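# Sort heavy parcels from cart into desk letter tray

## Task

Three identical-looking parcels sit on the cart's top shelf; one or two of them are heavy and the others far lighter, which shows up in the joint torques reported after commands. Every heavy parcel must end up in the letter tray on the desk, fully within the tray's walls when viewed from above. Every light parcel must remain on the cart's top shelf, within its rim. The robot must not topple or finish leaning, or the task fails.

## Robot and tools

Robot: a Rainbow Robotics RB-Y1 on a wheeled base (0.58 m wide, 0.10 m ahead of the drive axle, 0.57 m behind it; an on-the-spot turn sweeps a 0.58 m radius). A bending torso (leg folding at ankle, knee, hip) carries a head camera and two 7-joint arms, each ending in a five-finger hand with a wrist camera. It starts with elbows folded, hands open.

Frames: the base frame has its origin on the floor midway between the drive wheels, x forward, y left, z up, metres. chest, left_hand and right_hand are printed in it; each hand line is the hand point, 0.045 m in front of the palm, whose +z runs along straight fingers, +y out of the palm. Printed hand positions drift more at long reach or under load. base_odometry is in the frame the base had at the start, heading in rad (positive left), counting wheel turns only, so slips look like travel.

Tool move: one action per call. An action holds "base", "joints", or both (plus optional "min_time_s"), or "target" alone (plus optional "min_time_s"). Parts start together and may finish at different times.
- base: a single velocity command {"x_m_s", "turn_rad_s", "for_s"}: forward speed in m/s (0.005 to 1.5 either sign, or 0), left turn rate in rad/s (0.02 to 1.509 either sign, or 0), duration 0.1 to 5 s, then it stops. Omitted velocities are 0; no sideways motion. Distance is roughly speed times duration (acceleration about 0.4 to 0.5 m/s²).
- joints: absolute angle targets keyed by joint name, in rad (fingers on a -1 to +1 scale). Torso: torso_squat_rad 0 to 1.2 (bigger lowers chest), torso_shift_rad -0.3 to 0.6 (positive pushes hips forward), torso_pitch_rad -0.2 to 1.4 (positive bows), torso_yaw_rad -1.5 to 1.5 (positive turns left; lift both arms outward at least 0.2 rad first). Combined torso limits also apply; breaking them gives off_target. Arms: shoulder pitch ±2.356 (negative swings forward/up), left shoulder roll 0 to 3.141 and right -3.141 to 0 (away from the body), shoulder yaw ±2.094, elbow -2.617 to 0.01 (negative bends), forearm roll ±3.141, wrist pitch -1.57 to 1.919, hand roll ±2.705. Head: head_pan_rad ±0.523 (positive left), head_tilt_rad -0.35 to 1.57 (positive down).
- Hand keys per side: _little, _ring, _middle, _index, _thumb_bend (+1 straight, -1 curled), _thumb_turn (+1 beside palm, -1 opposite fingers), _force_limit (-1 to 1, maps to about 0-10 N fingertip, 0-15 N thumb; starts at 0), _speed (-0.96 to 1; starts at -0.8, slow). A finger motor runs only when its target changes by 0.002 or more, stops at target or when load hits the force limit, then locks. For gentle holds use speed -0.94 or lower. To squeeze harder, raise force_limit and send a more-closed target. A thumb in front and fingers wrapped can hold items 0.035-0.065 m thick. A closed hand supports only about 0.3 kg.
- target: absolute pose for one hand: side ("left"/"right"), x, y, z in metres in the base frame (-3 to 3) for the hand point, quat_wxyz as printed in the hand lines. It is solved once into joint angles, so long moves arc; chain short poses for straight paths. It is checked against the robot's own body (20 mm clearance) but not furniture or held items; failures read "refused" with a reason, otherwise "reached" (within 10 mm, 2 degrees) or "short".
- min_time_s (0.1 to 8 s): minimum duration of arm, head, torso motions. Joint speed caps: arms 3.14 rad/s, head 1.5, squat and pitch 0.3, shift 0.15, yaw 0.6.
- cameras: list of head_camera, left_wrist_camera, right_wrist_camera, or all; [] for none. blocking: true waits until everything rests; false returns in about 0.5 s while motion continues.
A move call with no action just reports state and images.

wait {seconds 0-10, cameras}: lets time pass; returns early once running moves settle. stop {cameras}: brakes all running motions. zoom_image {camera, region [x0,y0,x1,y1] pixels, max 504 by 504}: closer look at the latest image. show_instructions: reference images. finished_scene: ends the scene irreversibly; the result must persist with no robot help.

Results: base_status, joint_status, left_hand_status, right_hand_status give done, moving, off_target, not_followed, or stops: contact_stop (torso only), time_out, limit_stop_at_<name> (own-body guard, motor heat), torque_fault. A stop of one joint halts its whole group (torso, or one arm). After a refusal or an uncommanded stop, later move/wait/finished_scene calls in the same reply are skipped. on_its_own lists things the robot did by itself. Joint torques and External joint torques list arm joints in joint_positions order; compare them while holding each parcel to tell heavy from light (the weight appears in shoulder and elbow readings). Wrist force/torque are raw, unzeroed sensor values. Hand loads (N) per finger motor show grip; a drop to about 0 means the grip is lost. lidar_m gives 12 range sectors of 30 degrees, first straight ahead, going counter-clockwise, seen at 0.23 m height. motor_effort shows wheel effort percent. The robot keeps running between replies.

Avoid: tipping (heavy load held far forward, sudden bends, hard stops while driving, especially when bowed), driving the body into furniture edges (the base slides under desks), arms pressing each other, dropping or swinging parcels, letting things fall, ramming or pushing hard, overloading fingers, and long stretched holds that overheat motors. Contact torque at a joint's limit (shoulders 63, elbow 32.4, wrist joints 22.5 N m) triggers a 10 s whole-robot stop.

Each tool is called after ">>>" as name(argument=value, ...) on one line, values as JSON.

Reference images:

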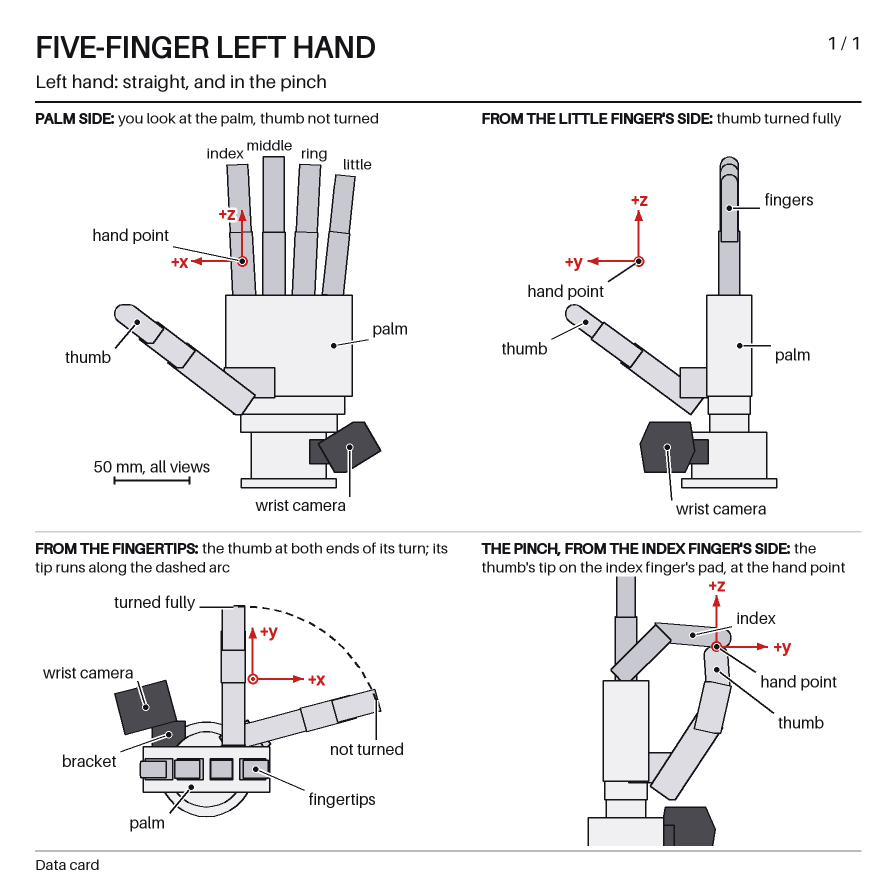

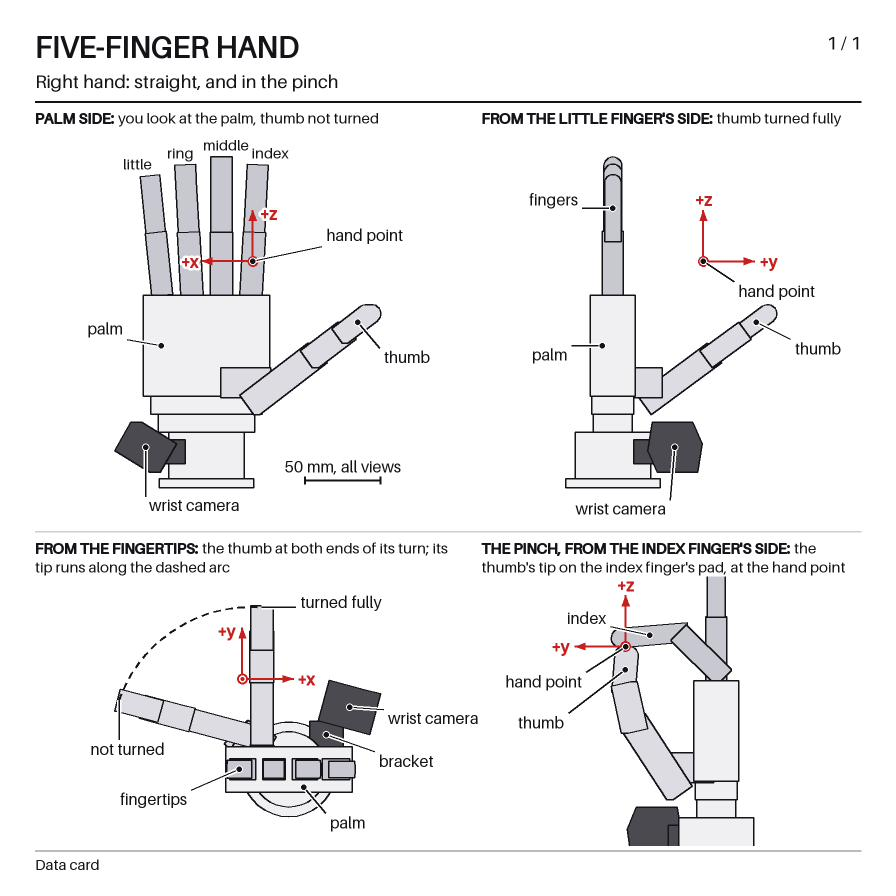

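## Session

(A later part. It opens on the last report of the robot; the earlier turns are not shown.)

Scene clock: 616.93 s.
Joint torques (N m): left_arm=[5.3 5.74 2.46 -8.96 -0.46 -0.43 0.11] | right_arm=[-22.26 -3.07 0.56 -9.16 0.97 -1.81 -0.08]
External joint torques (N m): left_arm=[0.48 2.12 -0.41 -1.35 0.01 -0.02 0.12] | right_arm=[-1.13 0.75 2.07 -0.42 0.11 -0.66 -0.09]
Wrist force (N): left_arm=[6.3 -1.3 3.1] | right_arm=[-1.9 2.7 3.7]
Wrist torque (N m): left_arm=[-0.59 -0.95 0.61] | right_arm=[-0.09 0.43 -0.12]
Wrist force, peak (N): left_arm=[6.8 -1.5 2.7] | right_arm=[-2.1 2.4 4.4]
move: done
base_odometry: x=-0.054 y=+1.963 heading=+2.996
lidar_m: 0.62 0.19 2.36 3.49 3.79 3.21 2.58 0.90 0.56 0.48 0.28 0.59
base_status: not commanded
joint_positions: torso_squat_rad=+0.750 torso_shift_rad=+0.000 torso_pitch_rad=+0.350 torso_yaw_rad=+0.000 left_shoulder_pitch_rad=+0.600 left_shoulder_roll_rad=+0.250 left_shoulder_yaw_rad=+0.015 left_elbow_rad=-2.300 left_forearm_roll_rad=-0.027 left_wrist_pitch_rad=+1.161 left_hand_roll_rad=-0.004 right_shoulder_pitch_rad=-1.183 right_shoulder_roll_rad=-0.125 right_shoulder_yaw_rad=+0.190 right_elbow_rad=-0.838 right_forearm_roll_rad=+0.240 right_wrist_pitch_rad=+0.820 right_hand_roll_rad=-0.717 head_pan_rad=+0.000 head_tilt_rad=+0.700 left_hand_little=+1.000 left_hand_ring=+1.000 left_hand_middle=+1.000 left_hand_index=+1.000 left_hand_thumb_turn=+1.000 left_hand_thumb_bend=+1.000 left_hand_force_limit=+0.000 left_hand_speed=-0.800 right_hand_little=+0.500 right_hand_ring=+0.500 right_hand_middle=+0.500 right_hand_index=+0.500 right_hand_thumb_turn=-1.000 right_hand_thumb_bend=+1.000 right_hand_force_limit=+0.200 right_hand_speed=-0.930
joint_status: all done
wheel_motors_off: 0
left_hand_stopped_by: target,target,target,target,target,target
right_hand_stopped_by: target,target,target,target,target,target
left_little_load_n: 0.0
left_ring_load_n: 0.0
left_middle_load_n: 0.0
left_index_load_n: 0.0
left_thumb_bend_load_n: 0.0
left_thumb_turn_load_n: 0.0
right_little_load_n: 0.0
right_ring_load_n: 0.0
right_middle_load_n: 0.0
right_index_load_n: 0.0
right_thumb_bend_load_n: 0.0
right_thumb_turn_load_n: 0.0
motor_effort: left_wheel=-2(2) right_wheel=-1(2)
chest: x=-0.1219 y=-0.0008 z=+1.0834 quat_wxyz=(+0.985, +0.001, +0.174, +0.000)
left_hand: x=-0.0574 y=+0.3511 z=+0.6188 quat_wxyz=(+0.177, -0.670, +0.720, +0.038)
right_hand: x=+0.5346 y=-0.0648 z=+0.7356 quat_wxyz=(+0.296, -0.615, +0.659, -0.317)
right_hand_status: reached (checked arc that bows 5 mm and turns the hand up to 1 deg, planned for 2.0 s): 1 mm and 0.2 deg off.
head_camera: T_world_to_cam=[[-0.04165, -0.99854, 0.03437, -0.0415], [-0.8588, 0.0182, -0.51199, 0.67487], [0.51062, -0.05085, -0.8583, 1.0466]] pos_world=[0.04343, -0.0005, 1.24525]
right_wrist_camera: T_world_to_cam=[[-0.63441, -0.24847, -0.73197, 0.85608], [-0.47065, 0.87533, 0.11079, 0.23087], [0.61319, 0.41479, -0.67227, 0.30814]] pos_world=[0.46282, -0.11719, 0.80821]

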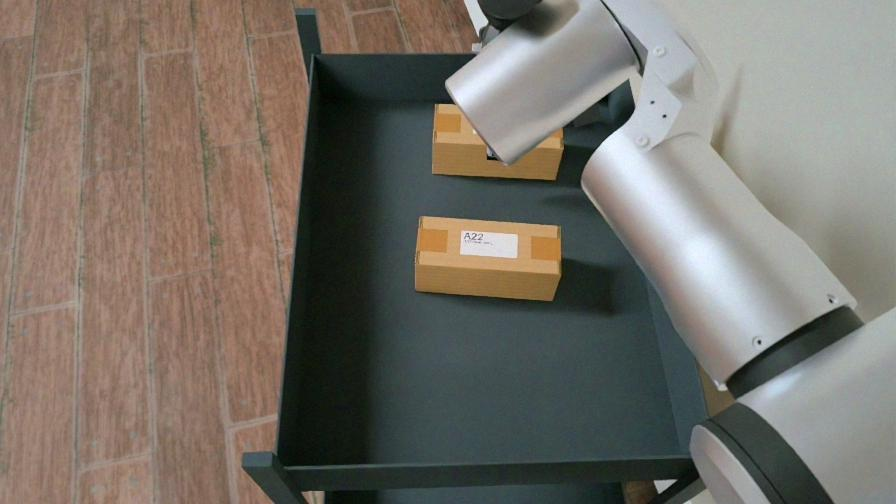

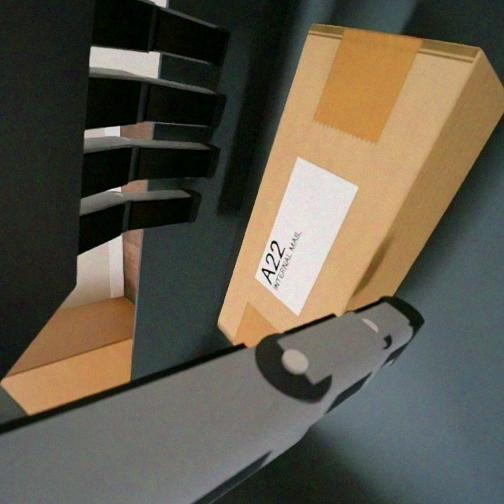

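>>> move(joints={"right_hand_index": 0.35, "right_hand_middle": 0.35, "right_hand_ring": 0.35, "right_hand_little": 0.35})

>>> move(target={"side": "right", "x": 0.5359, "y": -0.0621, "z": 0.697, "quat_wxyz": [0.2970, -0.6190, 0.6560, -0.3150]}, min_time_s=2.5, cameras=["right_wrist_camera"])

>>> wait(seconds=0.5)

Scene clock: 623.83 s.
Joint torques (N m): left_arm=[5.36 5.67 2.24 -8.73 -0.48 -0.35 0.21] | right_arm=[-21.52 -3.19 0.18 -9.33 1.12 -1.72 -0.17]
External joint torques (N m): left_arm=[0.54 2.05 -0.63 -1.12 -0.01 0.06 0.21] | right_arm=[-0.39 0.63 1.69 -0.59 0.26 -0.57 -0.18]
Wrist force (N): left_arm=[6.4 -1.1 3.1] | right_arm=[-1.7 2.8 3.6]
Wrist torque (N m): left_arm=[-0.53 -0.98 0.64] | right_arm=[-0.03 0.33 -0.12]
Wrist force, peak (N): left_arm=[6.7 -1.2 3.1] | right_arm=[-1.8 3.2 4.1]
move: done
base_odometry: x=-0.054 y=+1.963 heading=+2.996
lidar_m: 0.61 0.20 2.36 3.50 3.80 3.20 2.57 0.91 0.54 0.49 0.27 0.59
base_status: not commanded
joint_positions: torso_squat_rad=+0.750 torso_shift_rad=+0.000 torso_pitch_rad=+0.350 torso_yaw_rad=+0.000 left_shoulder_pitch_rad=+0.600 left_shoulder_roll_rad=+0.250 left_shoulder_yaw_rad=+0.015 left_elbow_rad=-2.300 left_forearm_roll_rad=-0.027 left_wrist_pitch_rad=+1.161 left_hand_roll_rad=-0.004 right_shoulder_pitch_rad=-1.183 right_shoulder_roll_rad=-0.125 right_shoulder_yaw_rad=+0.190 right_elbow_rad=-0.838 right_forearm_roll_rad=+0.240 right_wrist_pitch_rad=+0.820 right_hand_roll_rad=-0.717 head_pan_rad=+0.000 head_tilt_rad=+0.700 left_hand_little=+1.000 left_hand_ring=+1.000 left_hand_middle=+1.000 left_hand_index=+1.000 left_hand_thumb_turn=+1.000 left_hand_thumb_bend=+1.000 left_hand_force_limit=+0.000 left_hand_speed=-0.800 right_hand_little=+0.350 right_hand_ring=+0.350 right_hand_middle=+0.350 right_hand_index=+0.350 right_hand_thumb_turn=-1.000 right_hand_thumb_bend=+1.000 right_hand_force_limit=+0.200 right_hand_speed=-0.930
joint_status: all done
wheel_motors_off: 0
left_hand_stopped_by: target,target,target,target,target,target
right_hand_stopped_by: target,target,target,target,target,target
left_little_load_n: 0.0
left_ring_load_n: 0.0
left_middle_load_n: 0.0
left_index_load_n: 0.0
left_thumb_bend_load_n: 0.0
left_thumb_turn_load_n: 0.0
right_little_load_n: 0.0
right_ring_load_n: 0.0
right_middle_load_n: 0.0
right_index_load_n: 0.0
right_thumb_bend_load_n: 0.0
right_thumb_turn_load_n: -0.5
motor_effort: left_wheel=-1(2) right_wheel=-1(2)
chest: x=-0.1219 y=-0.0008 z=+1.0834 quat_wxyz=(+0.985, +0.001, +0.174, +0.000)
left_hand: x=-0.0574 y=+0.3511 z=+0.6188 quat_wxyz=(+0.177, -0.670, +0.720, +0.038)
right_hand: x=+0.5346 y=-0.0648 z=+0.7356 quat_wxyz=(+0.296, -0.615, +0.659, -0.317)
pictures: none

Scene clock: 626.67 s.
Joint torques (N m): left_arm=[4.87 5.52 2.37 -8.51 -0.47 -0.32 0.24] | right_arm=[-26.03 -3.46 0.49 -8.76 1.02 -1.64 -0.17]
External joint torques (N m): left_arm=[0.05 1.91 -0.49 -0.89 -0.01 0.09 0.24] | right_arm=[-4.55 0.67 1.4 -0.5 0.26 -0.62 -0.18]
Wrist force (N): left_arm=[6.6 -1.2 3.0] | right_arm=[-1.8 2.1 3.3]
Wrist torque (N m): left_arm=[-0.55 -0.99 0.66] | right_arm=[-0.14 0.38 -0.10]
Wrist force, peak (N): left_arm=[6.8 -1.4 2.9] | right_arm=[1.4 -2.6 -4.9]
move: done
base_odometry: x=-0.054 y=+1.963 heading=+2.996
lidar_m: 0.62 0.19 2.33 3.49 3.80 3.22 2.58 0.91 0.55 0.47 0.27 0.59
base_status: not commanded
joint_positions: torso_squat_rad=+0.750 torso_shift_rad=+0.000 torso_pitch_rad=+0.350 torso_yaw_rad=+0.000 left_shoulder_pitch_rad=+0.600 left_shoulder_roll_rad=+0.250 left_shoulder_yaw_rad=+0.015 left_elbow_rad=-2.300 left_forearm_roll_rad=-0.027 left_wrist_pitch_rad=+1.161 left_hand_roll_rad=-0.004 right_shoulder_pitch_rad=-1.260 right_shoulder_roll_rad=-0.097 right_shoulder_yaw_rad=+0.204 right_elbow_rad=-0.545 right_forearm_roll_rad=+0.313 right_wrist_pitch_rad=+0.618 right_hand_roll_rad=-0.834 head_pan_rad=+0.000 head_tilt_rad=+0.700 left_hand_little=+1.000 left_hand_ring=+1.000 left_hand_middle=+1.000 left_hand_index=+1.000 left_hand_thumb_turn=+1.000 left_hand_thumb_bend=+1.000 left_hand_force_limit=+0.000 left_hand_speed=-0.800 right_hand_little=+0.350 right_hand_ring=+0.350 right_hand_middle=+0.350 right_hand_index=+0.350 right_hand_thumb_turn=-1.000 right_hand_thumb_bend=+1.000 right_hand_force_limit=+0.200 right_hand_speed=-0.930
joint_status: all done
wheel_motors_off: 0
left_hand_stopped_by: target,target,target,target,target,target
right_hand_stopped_by: target,target,target,target,target,target
left_little_load_n: 0.0
left_ring_load_n: 0.0
left_middle_load_n: 0.0
left_index_load_n: 0.0
left_thumb_bend_load_n: -0.5
left_thumb_turn_load_n: 0.0
right_little_load_n: 0.0
right_ring_load_n: 0.0
right_middle_load_n: 0.0
right_index_load_n: 0.0
right_thumb_bend_load_n: 0.0
right_thumb_turn_load_n: 0.0
motor_effort: left_wheel=-2(2) right_wheel=-1(2)
chest: x=-0.1219 y=-0.0008 z=+1.0834 quat_wxyz=(+0.985, +0.001, +0.174, +0.000)
left_hand: x=-0.0574 y=+0.3511 z=+0.6188 quat_wxyz=(+0.177, -0.670, +0.720, +0.038)
right_hand: x=+0.5354 y=-0.0626 z=+0.6967 quat_wxyz=(+0.297, -0.619, +0.656, -0.315)
right_hand_status: reached (checked arc that bows 11 mm and turns the hand up to 2 deg, planned for 2.5 s): 1 mm and 0.0 deg off.
right_wrist_camera: T_world_to_cam=[[-0.6331, -0.25587, -0.73056, 0.82659], [-0.47977, 0.87035, 0.11093, 0.23814], [0.60746, 0.42073, -0.67378, 0.28503]] pos_world=[0.46441, -0.11569, 0.76951]

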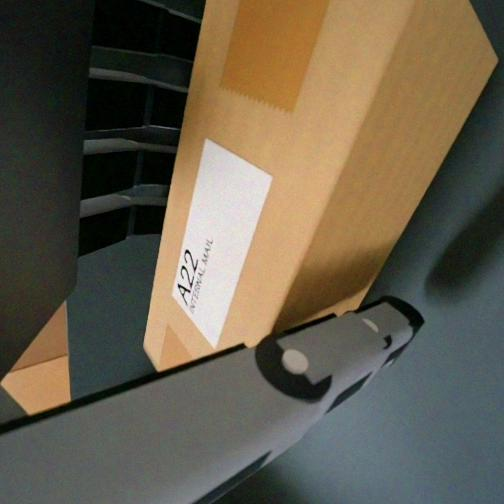

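Scene clock: 627.17 s.
Joint torques (N m): left_arm=[5.18 5.67 2.22 -8.82 -0.51 -0.34 0.17] | right_arm=[-25.45 -2.69 0.69 -8.31 1.09 -1.7 -0.36]
External joint torques (N m): left_arm=[0.35 2.06 -0.65 -1.21 -0.04 0.08 0.18] | right_arm=[-3.96 1.43 1.61 -0.05 0.32 -0.68 -0.36]
Wrist force (N): left_arm=[6.2 -1.5 2.6] | right_arm=[-1.7 2.2 4.1]
Wrist torque (N m): left_arm=[-0.56 -0.95 0.64] | right_arm=[-0.19 0.31 -0.10]
Wrist force, peak (N): left_arm=[6.6 -1.3 3.3] | right_arm=[-2.0 2.7 4.2]
base_odometry: x=-0.054 y=+1.963 heading=+2.996
lidar_m: 0.61 0.19 2.36 3.49 3.80 3.23 2.58 0.90 0.55 0.49 0.28 0.58
base_status: not commanded
joint_positions: torso_squat_rad=+0.750 torso_shift_rad=+0.000 torso_pitch_rad=+0.350 torso_yaw_rad=+0.000 left_shoulder_pitch_rad=+0.600 left_shoulder_roll_rad=+0.250 left_shoulder_yaw_rad=+0.015 left_elbow_rad=-2.300 left_forearm_roll_rad=-0.027 left_wrist_pitch_rad=+1.161 left_hand_roll_rad=-0.004 right_shoulder_pitch_rad=-1.260 right_shoulder_roll_rad=-0.097 right_shoulder_yaw_rad=+0.204 right_elbow_rad=-0.545 right_forearm_roll_rad=+0.313 right_wrist_pitch_rad=+0.618 right_hand_roll_rad=-0.834 head_pan_rad=+0.000 head_tilt_rad=+0.700 left_hand_little=+1.000 left_hand_ring=+1.000 left_hand_middle=+1.000 left_hand_index=+1.000 left_hand_thumb_turn=+1.000 left_hand_thumb_bend=+1.000 left_hand_force_limit=+0.000 left_hand_speed=-0.800 right_hand_little=+0.350 right_hand_ring=+0.350 right_hand_middle=+0.350 right_hand_index=+0.350 right_hand_thumb_turn=-1.000 right_hand_thumb_bend=+1.000 right_hand_force_limit=+0.200 right_hand_speed=-0.930
joint_status: all done
wheel_motors_off: 0
left_hand_stopped_by: target,target,target,target,target,target
right_hand_stopped_by: target,target,target,target,target,target
left_little_load_n: 0.0
left_ring_load_n: 0.0
left_middle_load_n: 0.0
left_index_load_n: 0.0
left_thumb_bend_load_n: -0.5
left_thumb_turn_load_n: 0.0
right_little_load_n: 0.0
right_ring_load_n: 0.0
right_middle_load_n: 0.0
right_index_load_n: 0.0
right_thumb_bend_load_n: 0.0
right_thumb_turn_load_n: 0.0
motor_effort: left_wheel=-2(2) right_wheel=-1(2)
chest: x=-0.1219 y=-0.0008 z=+1.0834 quat_wxyz=(+0.985, +0.001, +0.174, +0.000)
left_hand: x=-0.0574 y=+0.3511 z=+0.6188 quat_wxyz=(+0.177, -0.670, +0.720, +0.038)
right_hand: x=+0.5354 y=-0.0626 z=+0.6967 quat_wxyz=(+0.297, -0.619, +0.656, -0.315)
right_hand_status: reached (checked arc that bows 11 mm and turns the hand up to 2 deg, planned for 2.5 s): 1 mm and 0.0 deg off.
wait: 0.50 s; at rest by 0.27 s
pictures: none

>>> move(joints={"right_hand_speed": -0.95, "right_hand_force_limit": 0.3, "right_hand_index": -0.5, "right_hand_middle": -0.5, "right_hand_ring": -0.5, "right_hand_little": -0.5}, cameras=["right_wrist_camera"])

>>> move(target={"side": "right", "x": 0.5355, "y": -0.0626, "z": 0.705, "quat_wxyz": [0.2970, -0.6190, 0.6560, -0.3150]}, min_time_s=3, cameras=["right_wrist_camera"])

>>> wait(seconds=0.5)

Scene clock: 636.63 s.
Joint torques (N m): left_arm=[5.31 5.4 2.3 -8.73 -0.56 -0.35 0.25] | right_arm=[-24.9 -3.59 1.18 -8.65 0.78 -1.46 -0.2]
External joint torques (N m): left_arm=[0.49 1.79 -0.56 -1.12 -0.09 0.06 0.26] | right_arm=[-3.41 0.53 2.1 -0.39 0.02 -0.45 -0.2]
Wrist force (N): left_arm=[6.3 -1.1 3.0] | right_arm=[-1.7 0.4 2.5]
Wrist torque (N m): left_arm=[-0.55 -0.95 0.63] | right_arm=[-0.14 0.35 -0.15]
Wrist force, peak (N): left_arm=[6.5 -1.3 3.5] | right_arm=[-1.9 3.3 4.6]
move: off_target
base_odometry: x=-0.054 y=+1.963 heading=+2.996
lidar_m: 0.62 0.18 2.35 3.49 3.81 3.20 2.58 0.91 0.56 0.48 0.27 0.59
base_status: not commanded
joint_positions: torso_squat_rad=+0.750 torso_shift_rad=+0.000 torso_pitch_rad=+0.350 torso_yaw_rad=+0.000 left_shoulder_pitch_rad=+0.600 left_shoulder_roll_rad=+0.250 left_shoulder_yaw_rad=+0.015 left_elbow_rad=-2.300 left_forearm_roll_rad=-0.027 left_wrist_pitch_rad=+1.161 left_hand_roll_rad=-0.004 right_shoulder_pitch_rad=-1.260 right_shoulder_roll_rad=-0.097 right_shoulder_yaw_rad=+0.204 right_elbow_rad=-0.545 right_forearm_roll_rad=+0.313 right_wrist_pitch_rad=+0.618 right_hand_roll_rad=-0.834 head_pan_rad=+0.000 head_tilt_rad=+0.700 left_hand_little=+1.000 left_hand_ring=+1.000 left_hand_middle=+1.000 left_hand_index=+1.000 left_hand_thumb_turn=+1.000 left_hand_thumb_bend=+1.000 left_hand_force_limit=+0.000 left_hand_speed=-0.800 right_hand_little=-0.192 right_hand_ring=-0.097 right_hand_middle=-0.049 right_hand_index=-0.096 right_hand_thumb_turn=-1.000 right_hand_thumb_bend=+1.000 right_hand_force_limit=+0.300 right_hand_speed=-0.950
joint_status: right_hand_little off_target (ended at -0.192, target -0.500); right_hand_ring off_target (ended at -0.097, target -0.500); right_hand_middle off_target (ended at -0.049, target -0.500); right_hand_index off_target (ended at -0.096, target -0.500); the others done
wheel_motors_off: 0
left_hand_stopped_by: target,target,target,target,target,target
right_hand_stopped_by: force,force,force,force,target,target
left_little_load_n: 0.0
left_ring_load_n: 0.0
left_middle_load_n: 0.0
left_index_load_n: 0.0
left_thumb_bend_load_n: 0.0
left_thumb_turn_load_n: 0.0
right_little_load_n: 6.5
right_ring_load_n: 4.0
right_middle_load_n: 4.0
right_index_load_n: 7.0
right_thumb_bend_load_n: 0.5
right_thumb_turn_load_n: 3.5
motor_effort: left_wheel=-1(3) right_wheel=-1(2)
chest: x=-0.1219 y=-0.0008 z=+1.0834 quat_wxyz=(+0.985, +0.001, +0.174, +0.000)
left_hand: x=-0.0574 y=+0.3511 z=+0.6188 quat_wxyz=(+0.177, -0.670, +0.720, +0.038)
right_hand: x=+0.5355 y=-0.0626 z=+0.6969 quat_wxyz=(+0.297, -0.618, +0.656, -0.315)
right_wrist_camera: T_world_to_cam=[[-0.63284, -0.25597, -0.73075, 0.82674], [-0.47995, 0.87027, 0.1108, 0.23835], [0.60758, 0.42085, -0.6736, 0.28486]] pos_world=[0.46451, -0.11569, 0.76961]

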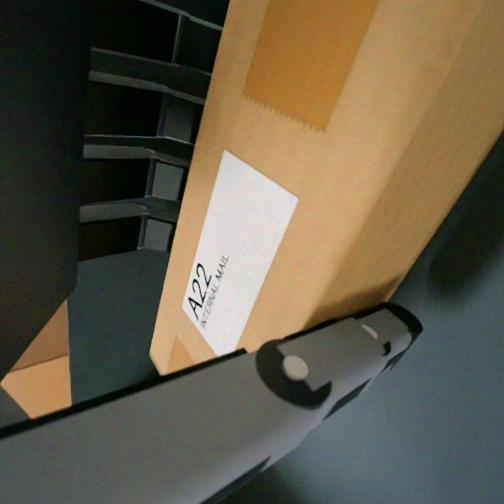

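Scene clock: 639.97 s.
Joint torques (N m): left_arm=[5.19 5.87 2.31 -8.71 -0.48 -0.35 0.33] | right_arm=[-22.08 -6.42 -2.63 -11.23 0.8 -0.73 0.18]
External joint torques (N m): left_arm=[0.37 2.25 -0.56 -1.09 -0.01 0.07 0.33] | right_arm=[-0.68 -2.4 -1.56 -2.82 0.02 0.32 0.17]
Wrist force (N): left_arm=[5.9 -1.4 3.0] | right_arm=[-2.1 3.0 4.2]
Wrist torque (N m): left_arm=[-0.59 -0.89 0.62] | right_arm=[-0.12 0.40 -0.08]
Wrist force, peak (N): left_arm=[6.6 -0.9 3.0] | right_arm=[-1.7 3.4 4.9]
move: done
base_odometry: x=-0.054 y=+1.963 heading=+2.996
lidar_m: 0.62 0.20 2.36 3.50 3.79 3.21 2.56 0.90 0.55 0.48 0.27 0.58
base_status: not commanded
joint_positions: torso_squat_rad=+0.750 torso_shift_rad=+0.000 torso_pitch_rad=+0.350 torso_yaw_rad=+0.000 left_shoulder_pitch_rad=+0.600 left_shoulder_roll_rad=+0.250 left_shoulder_yaw_rad=+0.015 left_elbow_rad=-2.300 left_forearm_roll_rad=-0.027 left_wrist_pitch_rad=+1.161 left_hand_roll_rad=-0.004 right_shoulder_pitch_rad=-1.239 right_shoulder_roll_rad=-0.103 right_shoulder_yaw_rad=+0.200 right_elbow_rad=-0.618 right_forearm_roll_rad=+0.289 right_wrist_pitch_rad=+0.667 right_hand_roll_rad=-0.796 head_pan_rad=+0.000 head_tilt_rad=+0.700 left_hand_little=+1.000 left_hand_ring=+1.000 left_hand_middle=+1.000 left_hand_index=+1.000 left_hand_thumb_turn=+1.000 left_hand_thumb_bend=+1.000 left_hand_force_limit=+0.000 left_hand_speed=-0.800 right_hand_little=-0.192 right_hand_ring=-0.097 right_hand_middle=-0.050 right_hand_index=-0.096 right_hand_thumb_turn=-1.000 right_hand_thumb_bend=+1.000 right_hand_force_limit=+0.300 right_hand_speed=-0.950
joint_status: all done
wheel_motors_off: 0
left_hand_stopped_by: target,target,target,target,target,target
right_hand_stopped_by: force,force,force,force,target,target
left_little_load_n: 0.0
left_ring_load_n: 0.0
left_middle_load_n: 0.0
left_index_load_n: 0.0
left_thumb_bend_load_n: 0.0
left_thumb_turn_load_n: 0.0
right_little_load_n: 4.0
right_ring_load_n: 1.0
right_middle_load_n: 0.5
right_index_load_n: 5.0
right_thumb_bend_load_n: 0.5
right_thumb_turn_load_n: 1.5
motor_effort: left_wheel=-2(3) right_wheel=-1(2)
chest: x=-0.1219 y=-0.0008 z=+1.0834 quat_wxyz=(+0.985, +0.001, +0.174, +0.000)
left_hand: x=-0.0574 y=+0.3511 z=+0.6188 quat_wxyz=(+0.177, -0.670, +0.720, +0.038)
right_hand: x=+0.5353 y=-0.0623 z=+0.7047 quat_wxyz=(+0.296, -0.619, +0.656, -0.315)
right_hand_status: reached (checked arc that bows 3 mm and turns the hand up to 0 deg, planned for 3.0 s): 0 mm and 0.1 deg off.
right_wrist_camera: T_world_to_cam=[[-0.63428, -0.25688, -0.72918, 0.83204], [-0.47983, 0.87034, 0.11077, 0.23703], [0.60618, 0.42014, -0.67529, 0.2921]] pos_world=[0.46442, -0.11529, 0.77771]

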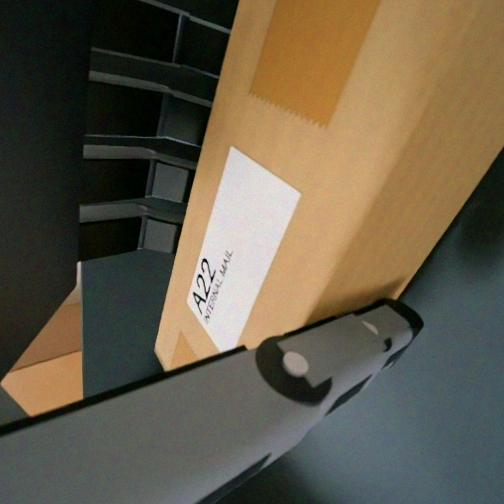

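Scene clock: 640.47 s.
Joint torques (N m): left_arm=[4.93 5.58 2.28 -8.83 -0.37 -0.41 0.14] | right_arm=[-22.54 -5.81 -2.49 -11.14 0.74 -1.16 0.02]
External joint torques (N m): left_arm=[0.11 1.96 -0.58 -1.22 0.1 0 0.15] | right_arm=[-1.14 -1.79 -1.42 -2.73 -0.05 -0.11 0.02]
Wrist force (N): left_arm=[6.2 -1.1 2.9] | right_arm=[-2.0 3.7 4.2]
Wrist torque (N m): left_arm=[-0.52 -0.94 0.62] | right_arm=[0.01 0.34 0.04]
Wrist force, peak (N): left_arm=[6.5 -1.0 3.2] | right_arm=[-2.2 2.9 4.7]
base_odometry: x=-0.054 y=+1.963 heading=+2.996
lidar_m: 0.62 0.18 2.35 3.50 3.79 3.21 2.59 0.91 0.55 0.48 0.27 0.58
base_status: not commanded
joint_positions: torso_squat_rad=+0.750 torso_shift_rad=+0.000 torso_pitch_rad=+0.350 torso_yaw_rad=+0.000 left_shoulder_pitch_rad=+0.600 left_shoulder_roll_rad=+0.250 left_shoulder_yaw_rad=+0.015 left_elbow_rad=-2.300 left_forearm_roll_rad=-0.027 left_wrist_pitch_rad=+1.161 left_hand_roll_rad=-0.004 right_shoulder_pitch_rad=-1.239 right_shoulder_roll_rad=-0.103 right_shoulder_yaw_rad=+0.200 right_elbow_rad=-0.618 right_forearm_roll_rad=+0.289 right_wrist_pitch_rad=+0.667 right_hand_roll_rad=-0.796 head_pan_rad=+0.000 head_tilt_rad=+0.700 left_hand_little=+1.000 left_hand_ring=+1.000 left_hand_middle=+1.000 left_hand_index=+1.000 left_hand_thumb_turn=+1.000 left_hand_thumb_bend=+1.000 left_hand_force_limit=+0.000 left_hand_speed=-0.800 right_hand_little=-0.192 right_hand_ring=-0.097 right_hand_middle=-0.050 right_hand_index=-0.096 right_hand_thumb_turn=-1.000 right_hand_thumb_bend=+1.000 right_hand_force_limit=+0.300 right_hand_speed=-0.950
joint_status: all done
wheel_motors_off: 0
left_hand_stopped_by: target,target,target,target,target,target
right_hand_stopped_by: force,force,force,force,target,target
left_little_load_n: 0.0
left_ring_load_n: 0.0
left_middle_load_n: 0.0
left_index_load_n: 0.0
left_thumb_bend_load_n: 0.0
left_thumb_turn_load_n: 0.0
right_little_load_n: 4.0
right_ring_load_n: 1.0
right_middle_load_n: 0.5
right_index_load_n: 5.0
right_thumb_bend_load_n: 0.5
right_thumb_turn_load_n: 1.5
motor_effort: left_wheel=-1(3) right_wheel=-1(2)
chest: x=-0.1219 y=-0.0008 z=+1.0834 quat_wxyz=(+0.985, +0.001, +0.174, +0.000)
left_hand: x=-0.0574 y=+0.3511 z=+0.6188 quat_wxyz=(+0.177, -0.670, +0.720, +0.038)
right_hand: x=+0.5353 y=-0.0623 z=+0.7047 quat_wxyz=(+0.296, -0.619, +0.656, -0.315)
right_hand_status: reached (checked arc that bows 3 mm and turns the hand up to 0 deg, planned for 3.0 s): 0 mm and 0.1 deg off.
wait: 0.50 s; at rest by 0.27 s
pictures: none

>>> move(target={"side": "right", "x": 0.5355, "y": -0.0626, "z": 0.714, "quat_wxyz": [0.2970, -0.6190, 0.6560, -0.3150]}, min_time_s=3, cameras=["right_wrist_camera", "head_camera"])

>>> wait(seconds=0.5)

>>> wait(seconds=0.5)

Scene clock: 646.30 s.
Joint torques (N m): left_arm=[5.42 5.71 2.15 -8.95 -0.49 -0.37 0.25] | right_arm=[-22.74 -5.53 -2.95 -11.18 0.57 -1.02 0.19]
External joint torques (N m): left_arm=[0.59 2.09 -0.72 -1.33 -0.03 0.05 0.26] | right_arm=[-1.42 -1.59 -1.73 -2.65 -0.24 0.07 0.19]
Wrist force (N): left_arm=[6.3 -1.4 2.6] | right_arm=[-1.5 3.4 3.9]
Wrist torque (N m): left_arm=[-0.55 -0.96 0.64] | right_arm=[-0.01 0.30 0.02]
Wrist force, peak (N): left_arm=[6.7 -1.0 3.1] | right_arm=[-2.0 3.8 4.8]
move: done
base_odometry: x=-0.054 y=+1.963 heading=+2.996
lidar_m: 0.62 0.20 2.35 3.49 3.81 3.22 2.58 0.90 0.55 0.49 0.28 0.58
base_status: not commanded
joint_positions: torso_squat_rad=+0.750 torso_shift_rad=+0.000 torso_pitch_rad=+0.350 torso_yaw_rad=+0.000 left_shoulder_pitch_rad=+0.600 left_shoulder_roll_rad=+0.250 left_shoulder_yaw_rad=+0.015 left_elbow_rad=-2.300 left_forearm_roll_rad=-0.027 left_wrist_pitch_rad=+1.161 left_hand_roll_rad=-0.004 right_shoulder_pitch_rad=-1.220 right_shoulder_roll_rad=-0.110 right_shoulder_yaw_rad=+0.197 right_elbow_rad=-0.689 right_forearm_roll_rad=+0.269 right_wrist_pitch_rad=+0.714 right_hand_roll_rad=-0.764 head_pan_rad=+0.000 head_tilt_rad=+0.700 left_hand_little=+1.000 left_hand_ring=+1.000 left_hand_middle=+1.000 left_hand_index=+1.000 left_hand_thumb_turn=+1.000 left_hand_thumb_bend=+1.000 left_hand_force_limit=+0.000 left_hand_speed=-0.800 right_hand_little=-0.192 right_hand_ring=-0.097 right_hand_middle=-0.050 right_hand_index=-0.096 right_hand_thumb_turn=-1.000 right_hand_thumb_bend=+1.000 right_hand_force_limit=+0.300 right_hand_speed=-0.950
joint_status: all done
wheel_motors_off: 0
left_hand_stopped_by: target,target,target,target,target,target
right_hand_stopped_by: force,force,force,force,target,target
left_little_load_n: 0.0
left_ring_load_n: 0.0
left_middle_load_n: 0.0
left_index_load_n: 0.0
left_thumb_bend_load_n: 0.0
left_thumb_turn_load_n: 0.0
right_little_load_n: 4.0
right_ring_load_n: 1.0
right_middle_load_n: 1.0
right_index_load_n: 5.0
right_thumb_bend_load_n: 0.0
right_thumb_turn_load_n: 1.5
motor_effort: left_wheel=-1(3) right_wheel=-2(3)
chest: x=-0.1219 y=-0.0008 z=+1.0834 quat_wxyz=(+0.985, +0.001, +0.174, +0.000)
left_hand: x=-0.0574 y=+0.3511 z=+0.6188 quat_wxyz=(+0.177, -0.670, +0.720, +0.038)
right_hand: x=+0.5353 y=-0.0623 z=+0.7137 quat_wxyz=(+0.296, -0.619, +0.656, -0.315)
right_hand_status: reached (checked arc that bows 2 mm and turns the hand up to 0 deg, planned for 3.0 s): 0 mm and 0.1 deg off.
pictures: head_camera, right_wrist_camera
head_camera: T_world_to_cam=[[-0.04174, -0.99854, 0.03432, -0.04143], [-0.85879, 0.0183, -0.512, 0.67487], [0.51062, -0.05085, -0.8583, 1.0466]] pos_world=[0.04343, -0.0005, 1.24525]
right_wrist_camera: T_world_to_cam=[[-0.6341, -0.25683, -0.72935, 0.83866], [-0.47991, 0.8703, 0.11077, 0.23607], [0.6063, 0.42026, -0.67512, 0.29799]] pos_world=[0.46442, -0.11529, 0.78671]

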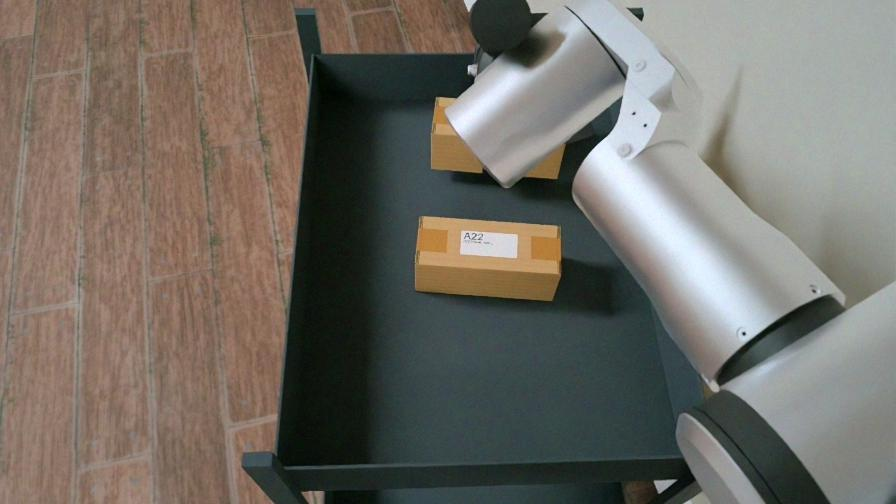

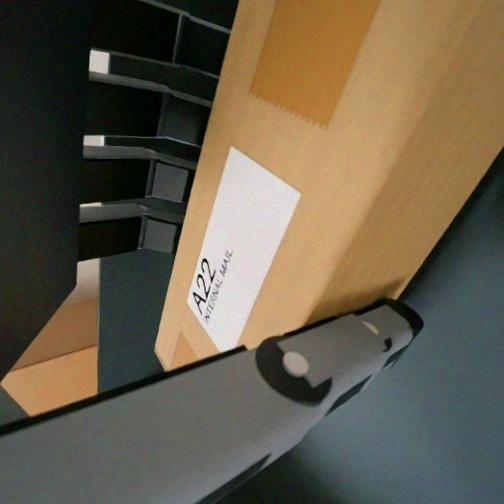

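Scene clock: 646.80 s.
Joint torques (N m): left_arm=[5.34 5.27 2.53 -8.69 -0.49 -0.41 0.19] | right_arm=[-22.62 -6 -2.21 -11.47 0.75 -1.1 0.06]
External joint torques (N m): left_arm=[0.52 1.65 -0.34 -1.08 -0.02 0.01 0.2] | right_arm=[-1.3 -2.06 -0.99 -2.93 -0.06 -0.02 0.06]
Wrist force (N): left_arm=[6.3 -1.4 3.2] | right_arm=[-2.5 3.9 4.0]
Wrist torque (N m): left_arm=[-0.58 -0.95 0.62] | right_arm=[0.03 0.46 -0.01]
Wrist force, peak (N): left_arm=[6.3 -1.4 3.2] | right_arm=[-2.4 3.2 4.9]
base_odometry: x=-0.054 y=+1.963 heading=+2.996
lidar_m: 0.63 0.20 2.34 3.49 3.80 3.20 2.58 0.89 0.56 0.48 0.26 0.57
base_status: not commanded
joint_positions: torso_squat_rad=+0.750 torso_shift_rad=+0.000 torso_pitch_rad=+0.350 torso_yaw_rad=+0.000 left_shoulder_pitch_rad=+0.600 left_shoulder_roll_rad=+0.250 left_shoulder_yaw_rad=+0.015 left_elbow_rad=-2.300 left_forearm_roll_rad=-0.027 left_wrist_pitch_rad=+1.161 left_hand_roll_rad=-0.004 right_shoulder_pitch_rad=-1.220 right_shoulder_roll_rad=-0.110 right_shoulder_yaw_rad=+0.197 right_elbow_rad=-0.689 right_forearm_roll_rad=+0.269 right_wrist_pitch_rad=+0.714 right_hand_roll_rad=-0.764 head_pan_rad=+0.000 head_tilt_rad=+0.700 left_hand_little=+1.000 left_hand_ring=+1.000 left_hand_middle=+1.000 left_hand_index=+1.000 left_hand_thumb_turn=+1.000 left_hand_thumb_bend=+1.000 left_hand_force_limit=+0.000 left_hand_speed=-0.800 right_hand_little=-0.192 right_hand_ring=-0.097 right_hand_middle=-0.050 right_hand_index=-0.096 right_hand_thumb_turn=-1.000 right_hand_thumb_bend=+1.000 right_hand_force_limit=+0.300 right_hand_speed=-0.950
joint_status: all done
wheel_motors_off: 0
left_hand_stopped_by: target,target,target,target,target,target
right_hand_stopped_by: force,force,force,force,target,target
left_little_load_n: -0.5
left_ring_load_n: 0.0
left_middle_load_n: 0.0
left_index_load_n: 0.0
left_thumb_bend_load_n: 0.0
left_thumb_turn_load_n: 0.0
right_little_load_n: 4.0
right_ring_load_n: 0.5
right_middle_load_n: 0.5
right_index_load_n: 5.0
right_thumb_bend_load_n: 0.0
right_thumb_turn_load_n: 1.5
motor_effort: left_wheel=-1(3) right_wheel=-1(3)
chest: x=-0.1219 y=-0.0008 z=+1.0834 quat_wxyz=(+0.985, +0.001, +0.174, +0.000)
left_hand: x=-0.0574 y=+0.3511 z=+0.6188 quat_wxyz=(+0.177, -0.670, +0.720, +0.038)
right_hand: x=+0.5353 y=-0.0623 z=+0.7137 quat_wxyz=(+0.296, -0.619, +0.656, -0.315)
right_hand_status: reached (checked arc that bows 2 mm and turns the hand up to 0 deg, planned for 3.0 s): 0 mm and 0.1 deg off.
wait: 0.50 s; at rest by 0.27 s
pictures: none

Scene clock: 647.30 s.
Joint torques (N m): left_arm=[5.39 5.73 2.5 -8.78 -0.6 -0.31 0.2] | right_arm=[-22.71 -6.39 -2.48 -11.41 0.65 -1.11 0.21]
External joint torques (N m): left_arm=[0.57 2.11 -0.36 -1.17 -0.14 0.1 0.2] | right_arm=[-1.39 -2.44 -1.26 -2.87 -0.16 -0.02 0.2]
Wrist force (N): left_arm=[6.2 -0.9 2.5] | right_arm=[-1.7 3.1 4.4]
Wrist torque (N m): left_arm=[-0.45 -0.96 0.60] | right_arm=[-0.11 0.33 0.00]
Wrist force, peak (N): left_arm=[6.4 -1.2 2.9] | right_arm=[-2.3 3.7 4.5]
base_odometry: x=-0.054 y=+1.963 heading=+2.996
lidar_m: 0.60 0.19 2.35 3.48 3.80 3.21 2.59 0.93 0.55 0.48 0.27 0.58
base_status: not commanded
joint_positions: torso_squat_rad=+0.750 torso_shift_rad=+0.000 torso_pitch_rad=+0.350 torso_yaw_rad=+0.000 left_shoulder_pitch_rad=+0.600 left_shoulder_roll_rad=+0.250 left_shoulder_yaw_rad=+0.015 left_elbow_rad=-2.300 left_forearm_roll_rad=-0.027 left_wrist_pitch_rad=+1.161 left_hand_roll_rad=-0.004 right_shoulder_pitch_rad=-1.220 right_shoulder_roll_rad=-0.110 right_shoulder_yaw_rad=+0.197 right_elbow_rad=-0.689 right_forearm_roll_rad=+0.269 right_wrist_pitch_rad=+0.714 right_hand_roll_rad=-0.764 head_pan_rad=+0.000 head_tilt_rad=+0.700 left_hand_little=+1.000 left_hand_ring=+1.000 left_hand_middle=+1.000 left_hand_index=+1.000 left_hand_thumb_turn=+1.000 left_hand_thumb_bend=+1.000 left_hand_force_limit=+0.000 left_hand_speed=-0.800 right_hand_little=-0.192 right_hand_ring=-0.097 right_hand_middle=-0.050 right_hand_index=-0.096 right_hand_thumb_turn=-1.000 right_hand_thumb_bend=+1.000 right_hand_force_limit=+0.300 right_hand_speed=-0.950
joint_status: all done
wheel_motors_off: 0
left_hand_stopped_by: target,target,target,target,target,target
right_hand_stopped_by: force,force,force,force,target,target
left_little_load_n: 0.0
left_ring_load_n: 0.0
left_middle_load_n: 0.0
left_index_load_n: 0.0
left_thumb_bend_load_n: -0.5
left_thumb_turn_load_n: 0.0
right_little_load_n: 4.0
right_ring_load_n: 0.5
right_middle_load_n: 0.5
right_index_load_n: 5.0
right_thumb_bend_load_n: 0.0
right_thumb_turn_load_n: 1.5
motor_effort: left_wheel=-1(3) right_wheel=-1(3)
chest: x=-0.1219 y=-0.0008 z=+1.0834 quat_wxyz=(+0.985, +0.001, +0.174, +0.000)
left_hand: x=-0.0574 y=+0.3511 z=+0.6188 quat_wxyz=(+0.177, -0.670, +0.720, +0.038)
right_hand: x=+0.5353 y=-0.0623 z=+0.7137 quat_wxyz=(+0.296, -0.619, +0.656, -0.315)
right_hand_status: reached (checked arc that bows 2 mm and turns the hand up to 0 deg, planned for 3.0 s): 0 mm and 0.1 deg off.
wait: 0.50 s; at rest by 0.27 s
pictures: none

>>> move(target={"side": "right", "x": 0.5355, "y": -0.0626, "z": 0.6995, "quat_wxyz": [0.2970, -0.6190, 0.6560, -0.3150]}, min_time_s=3, cameras=["head_camera"])

>>> move(joints={"right_hand_speed": -0.93, "right_hand_index": 0.35, "right_hand_middle": 0.35, "right_hand_ring": 0.35, "right_hand_little": 0.35})

>>> wait(seconds=0.5)

>>> move(target={"side": "right", "x": 0.531, "y": -0.0623, "z": 0.72, "quat_wxyz": [0.2970, -0.6190, 0.6560, -0.3150]}, min_time_s=2, cameras=["right_wrist_camera"])

Scene clock: 658.10 s.
Joint torques (N m): left_arm=[5.1 5.69 2.59 -8.87 -0.34 -0.31 0.19] | right_arm=[-25.34 -2.16 0.42 -8.43 0.51 -1.99 -0.4]
External joint torques (N m): left_arm=[0.28 2.07 -0.27 -1.26 0.12 0.11 0.19] | right_arm=[-3.97 1.88 1.44 -0.08 -0.26 -0.95 -0.4]
Wrist force (N): left_arm=[5.9 -1.1 2.9] | right_arm=[-0.6 1.2 2.4]
Wrist torque (N m): left_arm=[-0.52 -0.88 0.61] | right_arm=[-0.04 0.39 -0.21]
Wrist force, peak (N): left_arm=[6.7 -1.4 3.1] | right_arm=[-2.4 3.8 4.6]
move: done
base_odometry: x=-0.054 y=+1.963 heading=+2.996
lidar_m: 0.62 0.20 2.36 3.49 3.81 3.22 2.57 0.91 0.54 0.48 0.28 0.59
base_status: not commanded
joint_positions: torso_squat_rad=+0.750 torso_shift_rad=+0.000 torso_pitch_rad=+0.350 torso_yaw_rad=+0.000 left_shoulder_pitch_rad=+0.600 left_shoulder_roll_rad=+0.250 left_shoulder_yaw_rad=+0.015 left_elbow_rad=-2.300 left_forearm_roll_rad=-0.027 left_wrist_pitch_rad=+1.161 left_hand_roll_rad=-0.004 right_shoulder_pitch_rad=-1.241 right_shoulder_roll_rad=-0.102 right_shoulder_yaw_rad=+0.202 right_elbow_rad=-0.590 right_forearm_roll_rad=+0.302 right_wrist_pitch_rad=+0.641 right_hand_roll_rad=-0.814 head_pan_rad=+0.000 head_tilt_rad=+0.700 left_hand_little=+1.000 left_hand_ring=+1.000 left_hand_middle=+1.000 left_hand_index=+1.000 left_hand_thumb_turn=+1.000 left_hand_thumb_bend=+1.000 left_hand_force_limit=+0.000 left_hand_speed=-0.800 right_hand_little=-0.192 right_hand_ring=-0.097 right_hand_middle=-0.050 right_hand_index=-0.096 right_hand_thumb_turn=-1.000 right_hand_thumb_bend=+1.000 right_hand_force_limit=+0.300 right_hand_speed=-0.950
joint_status: all done
wheel_motors_off: 0
left_hand_stopped_by: target,target,target,target,target,target
right_hand_stopped_by: force,force,force,force,target,target
left_little_load_n: 0.0
left_ring_load_n: 0.0
left_middle_load_n: 0.0
left_index_load_n: 0.0
left_thumb_bend_load_n: 0.0
left_thumb_turn_load_n: 0.0
right_little_load_n: 3.0
right_ring_load_n: 0.5
right_middle_load_n: 0.5
right_index_load_n: 5.0
right_thumb_bend_load_n: 0.5
right_thumb_turn_load_n: 2.0
motor_effort: left_wheel=-1(3) right_wheel=+0(2)
chest: x=-0.1219 y=-0.0008 z=+1.0834 quat_wxyz=(+0.985, +0.001, +0.174, +0.000)
left_hand: x=-0.0574 y=+0.3511 z=+0.6188 quat_wxyz=(+0.177, -0.670, +0.720, +0.038)
right_hand: x=+0.5349 y=-0.0633 z=+0.6994 quat_wxyz=(+0.298, -0.619, +0.656, -0.315)
right_hand_status: reached (checked arc that bows 3 mm and turns the hand up to 1 deg, planned for 3.0 s): 1 mm and 0.1 deg off.
head_camera: T_world_to_cam=[[-0.04174, -0.99854, 0.03432, -0.04143], [-0.85879, 0.0183, -0.512, 0.67487], [0.51062, -0.05085, -0.8583, 1.0466]] pos_world=[0.04343, -0.0005, 1.24525]

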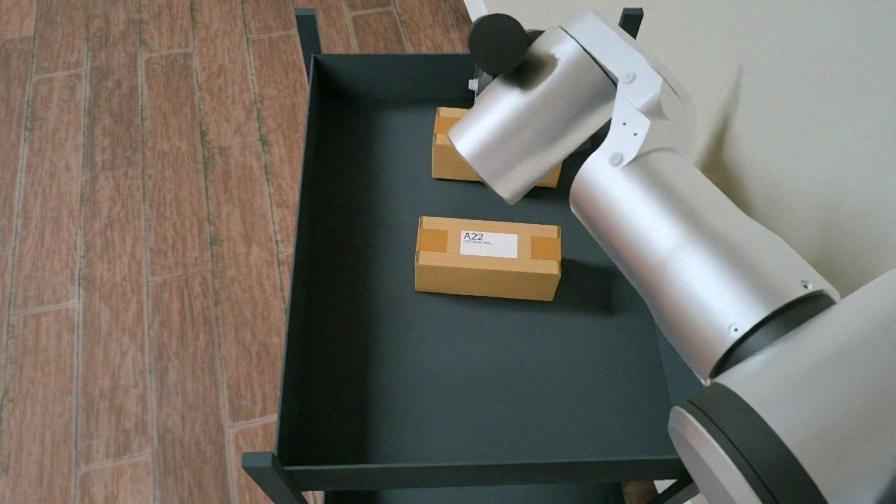

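Scene clock: 661.33 s.
Joint torques (N m): left_arm=[5.12 5.43 2.45 -8.89 -0.52 -0.32 0.21] | right_arm=[-24.9 -2.89 1.07 -8.72 0.57 -1.76 -0.22]
External joint torques (N m): left_arm=[0.3 1.82 -0.41 -1.27 -0.06 0.09 0.22] | right_arm=[-3.51 1.14 2.08 -0.37 -0.21 -0.71 -0.23]
Wrist force (N): left_arm=[6.3 -1.5 3.0] | right_arm=[-2.1 3.1 3.7]
Wrist torque (N m): left_arm=[-0.59 -0.95 0.63] | right_arm=[-0.04 0.42 -0.10]
Wrist force, peak (N): left_arm=[6.5 -1.5 3.2] | right_arm=[-1.8 3.4 4.0]
move: done
base_odometry: x=-0.054 y=+1.963 heading=+2.996
lidar_m: 0.62 0.19 2.36 3.49 3.80 3.22 2.58 0.92 0.57 0.49 0.27 0.57
base_status: not commanded
joint_positions: torso_squat_rad=+0.750 torso_shift_rad=+0.000 torso_pitch_rad=+0.350 torso_yaw_rad=+0.000 left_shoulder_pitch_rad=+0.600 left_shoulder_roll_rad=+0.250 left_shoulder_yaw_rad=+0.015 left_elbow_rad=-2.300 left_forearm_roll_rad=-0.027 left_wrist_pitch_rad=+1.161 left_hand_roll_rad=-0.004 right_shoulder_pitch_rad=-1.241 right_shoulder_roll_rad=-0.101 right_shoulder_yaw_rad=+0.202 right_elbow_rad=-0.590 right_forearm_roll_rad=+0.302 right_wrist_pitch_rad=+0.641 right_hand_roll_rad=-0.814 head_pan_rad=+0.000 head_tilt_rad=+0.700 left_hand_little=+1.000 left_hand_ring=+1.000 left_hand_middle=+1.000 left_hand_index=+1.000 left_hand_thumb_turn=+1.000 left_hand_thumb_bend=+1.000 left_hand_force_limit=+0.000 left_hand_speed=-0.800 right_hand_little=+0.350 right_hand_ring=+0.350 right_hand_middle=+0.350 right_hand_index=+0.350 right_hand_thumb_turn=-1.000 right_hand_thumb_bend=+1.000 right_hand_force_limit=+0.300 right_hand_speed=-0.930
joint_status: all done
wheel_motors_off: 0
left_hand_stopped_by: target,target,target,target,target,target
right_hand_stopped_by: target,target,target,target,target,target
left_little_load_n: 0.0
left_ring_load_n: 0.0
left_middle_load_n: 0.0
left_index_load_n: 0.0
left_thumb_bend_load_n: 0.0
left_thumb_turn_load_n: 0.0
right_little_load_n: 0.0
right_ring_load_n: 0.0
right_middle_load_n: 0.0
right_index_load_n: 0.0
right_thumb_bend_load_n: 0.0
right_thumb_turn_load_n: 0.5
motor_effort: left_wheel=+0(2) right_wheel=-1(2)
chest: x=-0.1219 y=-0.0008 z=+1.0834 quat_wxyz=(+0.985, +0.001, +0.174, +0.000)
left_hand: x=-0.0574 y=+0.3511 z=+0.6188 quat_wxyz=(+0.177, -0.670, +0.720, +0.038)
right_hand: x=+0.5348 y=-0.0632 z=+0.6994 quat_wxyz=(+0.298, -0.619, +0.656, -0.315)
pictures: none

Scene clock: 661.83 s.
Joint torques (N m): left_arm=[5.13 5.73 1.84 -8.78 -0.5 -0.4 0.13] | right_arm=[-25.44 -3.09 0.35 -8.79 0.85 -1.76 -0.36]
External joint torques (N m): left_arm=[0.3 2.11 -1.03 -1.17 -0.03 0.02 0.14] | right_arm=[-4.06 0.95 1.36 -0.44 0.08 -0.72 -0.37]
Wrist force (N): left_arm=[5.9 -1.1 3.1] | right_arm=[-1.5 3.0 3.4]
Wrist torque (N m): left_arm=[-0.54 -0.87 0.59] | right_arm=[-0.05 0.29 -0.05]
Wrist force, peak (N): left_arm=[6.4 -1.4 3.0] | right_arm=[-1.7 3.3 3.8]
base_odometry: x=-0.054 y=+1.963 heading=+2.996
lidar_m: 0.61 0.19 2.35 3.49 3.79 3.22 2.58 0.91 0.55 0.48 0.27 0.58
base_status: not commanded
joint_positions: torso_squat_rad=+0.750 torso_shift_rad=+0.000 torso_pitch_rad=+0.350 torso_yaw_rad=+0.000 left_shoulder_pitch_rad=+0.600 left_shoulder_roll_rad=+0.250 left_shoulder_yaw_rad=+0.015 left_elbow_rad=-2.300 left_forearm_roll_rad=-0.027 left_wrist_pitch_rad=+1.161 left_hand_roll_rad=-0.004 right_shoulder_pitch_rad=-1.241 right_shoulder_roll_rad=-0.101 right_shoulder_yaw_rad=+0.202 right_elbow_rad=-0.590 right_forearm_roll_rad=+0.302 right_wrist_pitch_rad=+0.641 right_hand_roll_rad=-0.814 head_pan_rad=+0.000 head_tilt_rad=+0.700 left_hand_little=+1.000 left_hand_ring=+1.000 left_hand_middle=+1.000 left_hand_index=+1.000 left_hand_thumb_turn=+1.000 left_hand_thumb_bend=+1.000 left_hand_force_limit=+0.000 left_hand_speed=-0.800 right_hand_little=+0.350 right_hand_ring=+0.350 right_hand_middle=+0.350 right_hand_index=+0.350 right_hand_thumb_turn=-1.000 right_hand_thumb_bend=+1.000 right_hand_force_limit=+0.300 right_hand_speed=-0.930
joint_status: all done
wheel_motors_off: 0
left_hand_stopped_by: target,target,target,target,target,target
right_hand_stopped_by: target,target,target,target,target,target
left_little_load_n: 0.0
left_ring_load_n: 0.0
left_middle_load_n: 0.0
left_index_load_n: 0.0
left_thumb_bend_load_n: 0.0
left_thumb_turn_load_n: 0.0
right_little_load_n: 0.0
right_ring_load_n: 0.0
right_middle_load_n: 0.0
right_index_load_n: -0.5
right_thumb_bend_load_n: 0.0
right_thumb_turn_load_n: 0.0
motor_effort: left_wheel=-1(2) right_wheel=-1(2)
chest: x=-0.1219 y=-0.0008 z=+1.0834 quat_wxyz=(+0.985, +0.001, +0.174, +0.000)
left_hand: x=-0.0574 y=+0.3511 z=+0.6188 quat_wxyz=(+0.177, -0.670, +0.720, +0.038)
right_hand: x=+0.5348 y=-0.0632 z=+0.6994 quat_wxyz=(+0.298, -0.619, +0.656, -0.315)
wait: 0.50 s; at rest by 0.27 s
pictures: none

Scene clock: 664.17 s.
Joint torques (N m): left_arm=[5.39 5.35 2.27 -8.67 -0.53 -0.37 0.04] | right_arm=[-22 -6.04 -2.55 -10.99 0.72 -1.07 0.23]
External joint torques (N m): left_arm=[0.57 1.73 -0.6 -1.06 -0.07 0.05 0.05] | right_arm=[-0.84 -2.28 -1.24 -2.35 -0.12 0.04 0.22]
Wrist force (N): left_arm=[6.2 -1.0 2.8] | right_arm=[-1.7 2.2 3.6]
Wrist torque (N m): left_arm=[-0.51 -0.91 0.61] | right_arm=[-0.14 0.32 -0.03]
Wrist force, peak (N): left_arm=[6.6 -1.1 3.2] | right_arm=[-1.6 3.3 4.1]
move: done
base_odometry: x=-0.054 y=+1.963 heading=+2.996
lidar_m: 0.61 0.20 2.34 3.48 3.79 3.21 2.58 0.91 0.56 0.49 0.27 0.57
base_status: not commanded
joint_positions: torso_squat_rad=+0.750 torso_shift_rad=+0.000 torso_pitch_rad=+0.350 torso_yaw_rad=+0.000 left_shoulder_pitch_rad=+0.600 left_shoulder_roll_rad=+0.250 left_shoulder_yaw_rad=+0.015 left_elbow_rad=-2.300 left_forearm_roll_rad=-0.027 left_wrist_pitch_rad=+1.161 left_hand_roll_rad=-0.004 right_shoulder_pitch_rad=-1.198 right_shoulder_roll_rad=-0.110 right_shoulder_yaw_rad=+0.194 right_elbow_rad=-0.756 right_forearm_roll_rad=+0.259 right_wrist_pitch_rad=+0.769 right_hand_roll_rad=-0.738 head_pan_rad=+0.000 head_tilt_rad=+0.700 left_hand_little=+1.000 left_hand_ring=+1.000 left_hand_middle=+1.000 left_hand_index=+1.000 left_hand_thumb_turn=+1.000 left_hand_thumb_bend=+1.000 left_hand_force_limit=+0.000 left_hand_speed=-0.800 right_hand_little=+0.350 right_hand_ring=+0.350 right_hand_middle=+0.350 right_hand_index=+0.350 right_hand_thumb_turn=-1.000 right_hand_thumb_bend=+1.000 right_hand_force_limit=+0.300 right_hand_speed=-0.930
joint_status: all done
wheel_motors_off: 0
left_hand_stopped_by: target,target,target,target,target,target
right_hand_stopped_by: target,target,target,target,target,target
left_little_load_n: 0.0
left_ring_load_n: 0.0
left_middle_load_n: 0.0
left_index_load_n: 0.0
left_thumb_bend_load_n: 0.0
left_thumb_turn_load_n: 0.0
right_little_load_n: 0.0
right_ring_load_n: 0.0
right_middle_load_n: 0.0
right_index_load_n: 0.0
right_thumb_bend_load_n: 0.0
right_thumb_turn_load_n: 0.0
motor_effort: left_wheel=-1(2) right_wheel=-1(2)
chest: x=-0.1219 y=-0.0008 z=+1.0834 quat_wxyz=(+0.985, +0.001, +0.174, +0.000)
left_hand: x=-0.0574 y=+0.3511 z=+0.6188 quat_wxyz=(+0.177, -0.670, +0.720, +0.038)
right_hand: x=+0.5314 y=-0.0619 z=+0.7193 quat_wxyz=(+0.292, -0.620, +0.657, -0.314)
right_hand_status: reached (checked arc that bows 6 mm and turns the hand up to 1 deg, planned for 2.0 s): 1 mm and 0.6 deg off.
right_wrist_camera: T_world_to_cam=[[-0.64087, -0.25815, -0.72294, 0.83924], [-0.47643, 0.87219, 0.1109, 0.23141], [0.60192, 0.4155, -0.68195, 0.31093]] pos_world=[0.46094, -0.11438, 0.7931]

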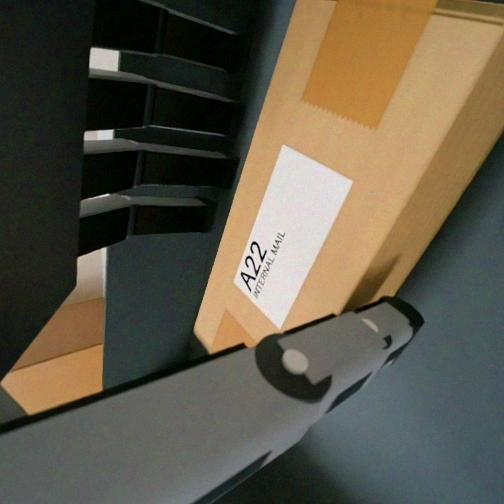

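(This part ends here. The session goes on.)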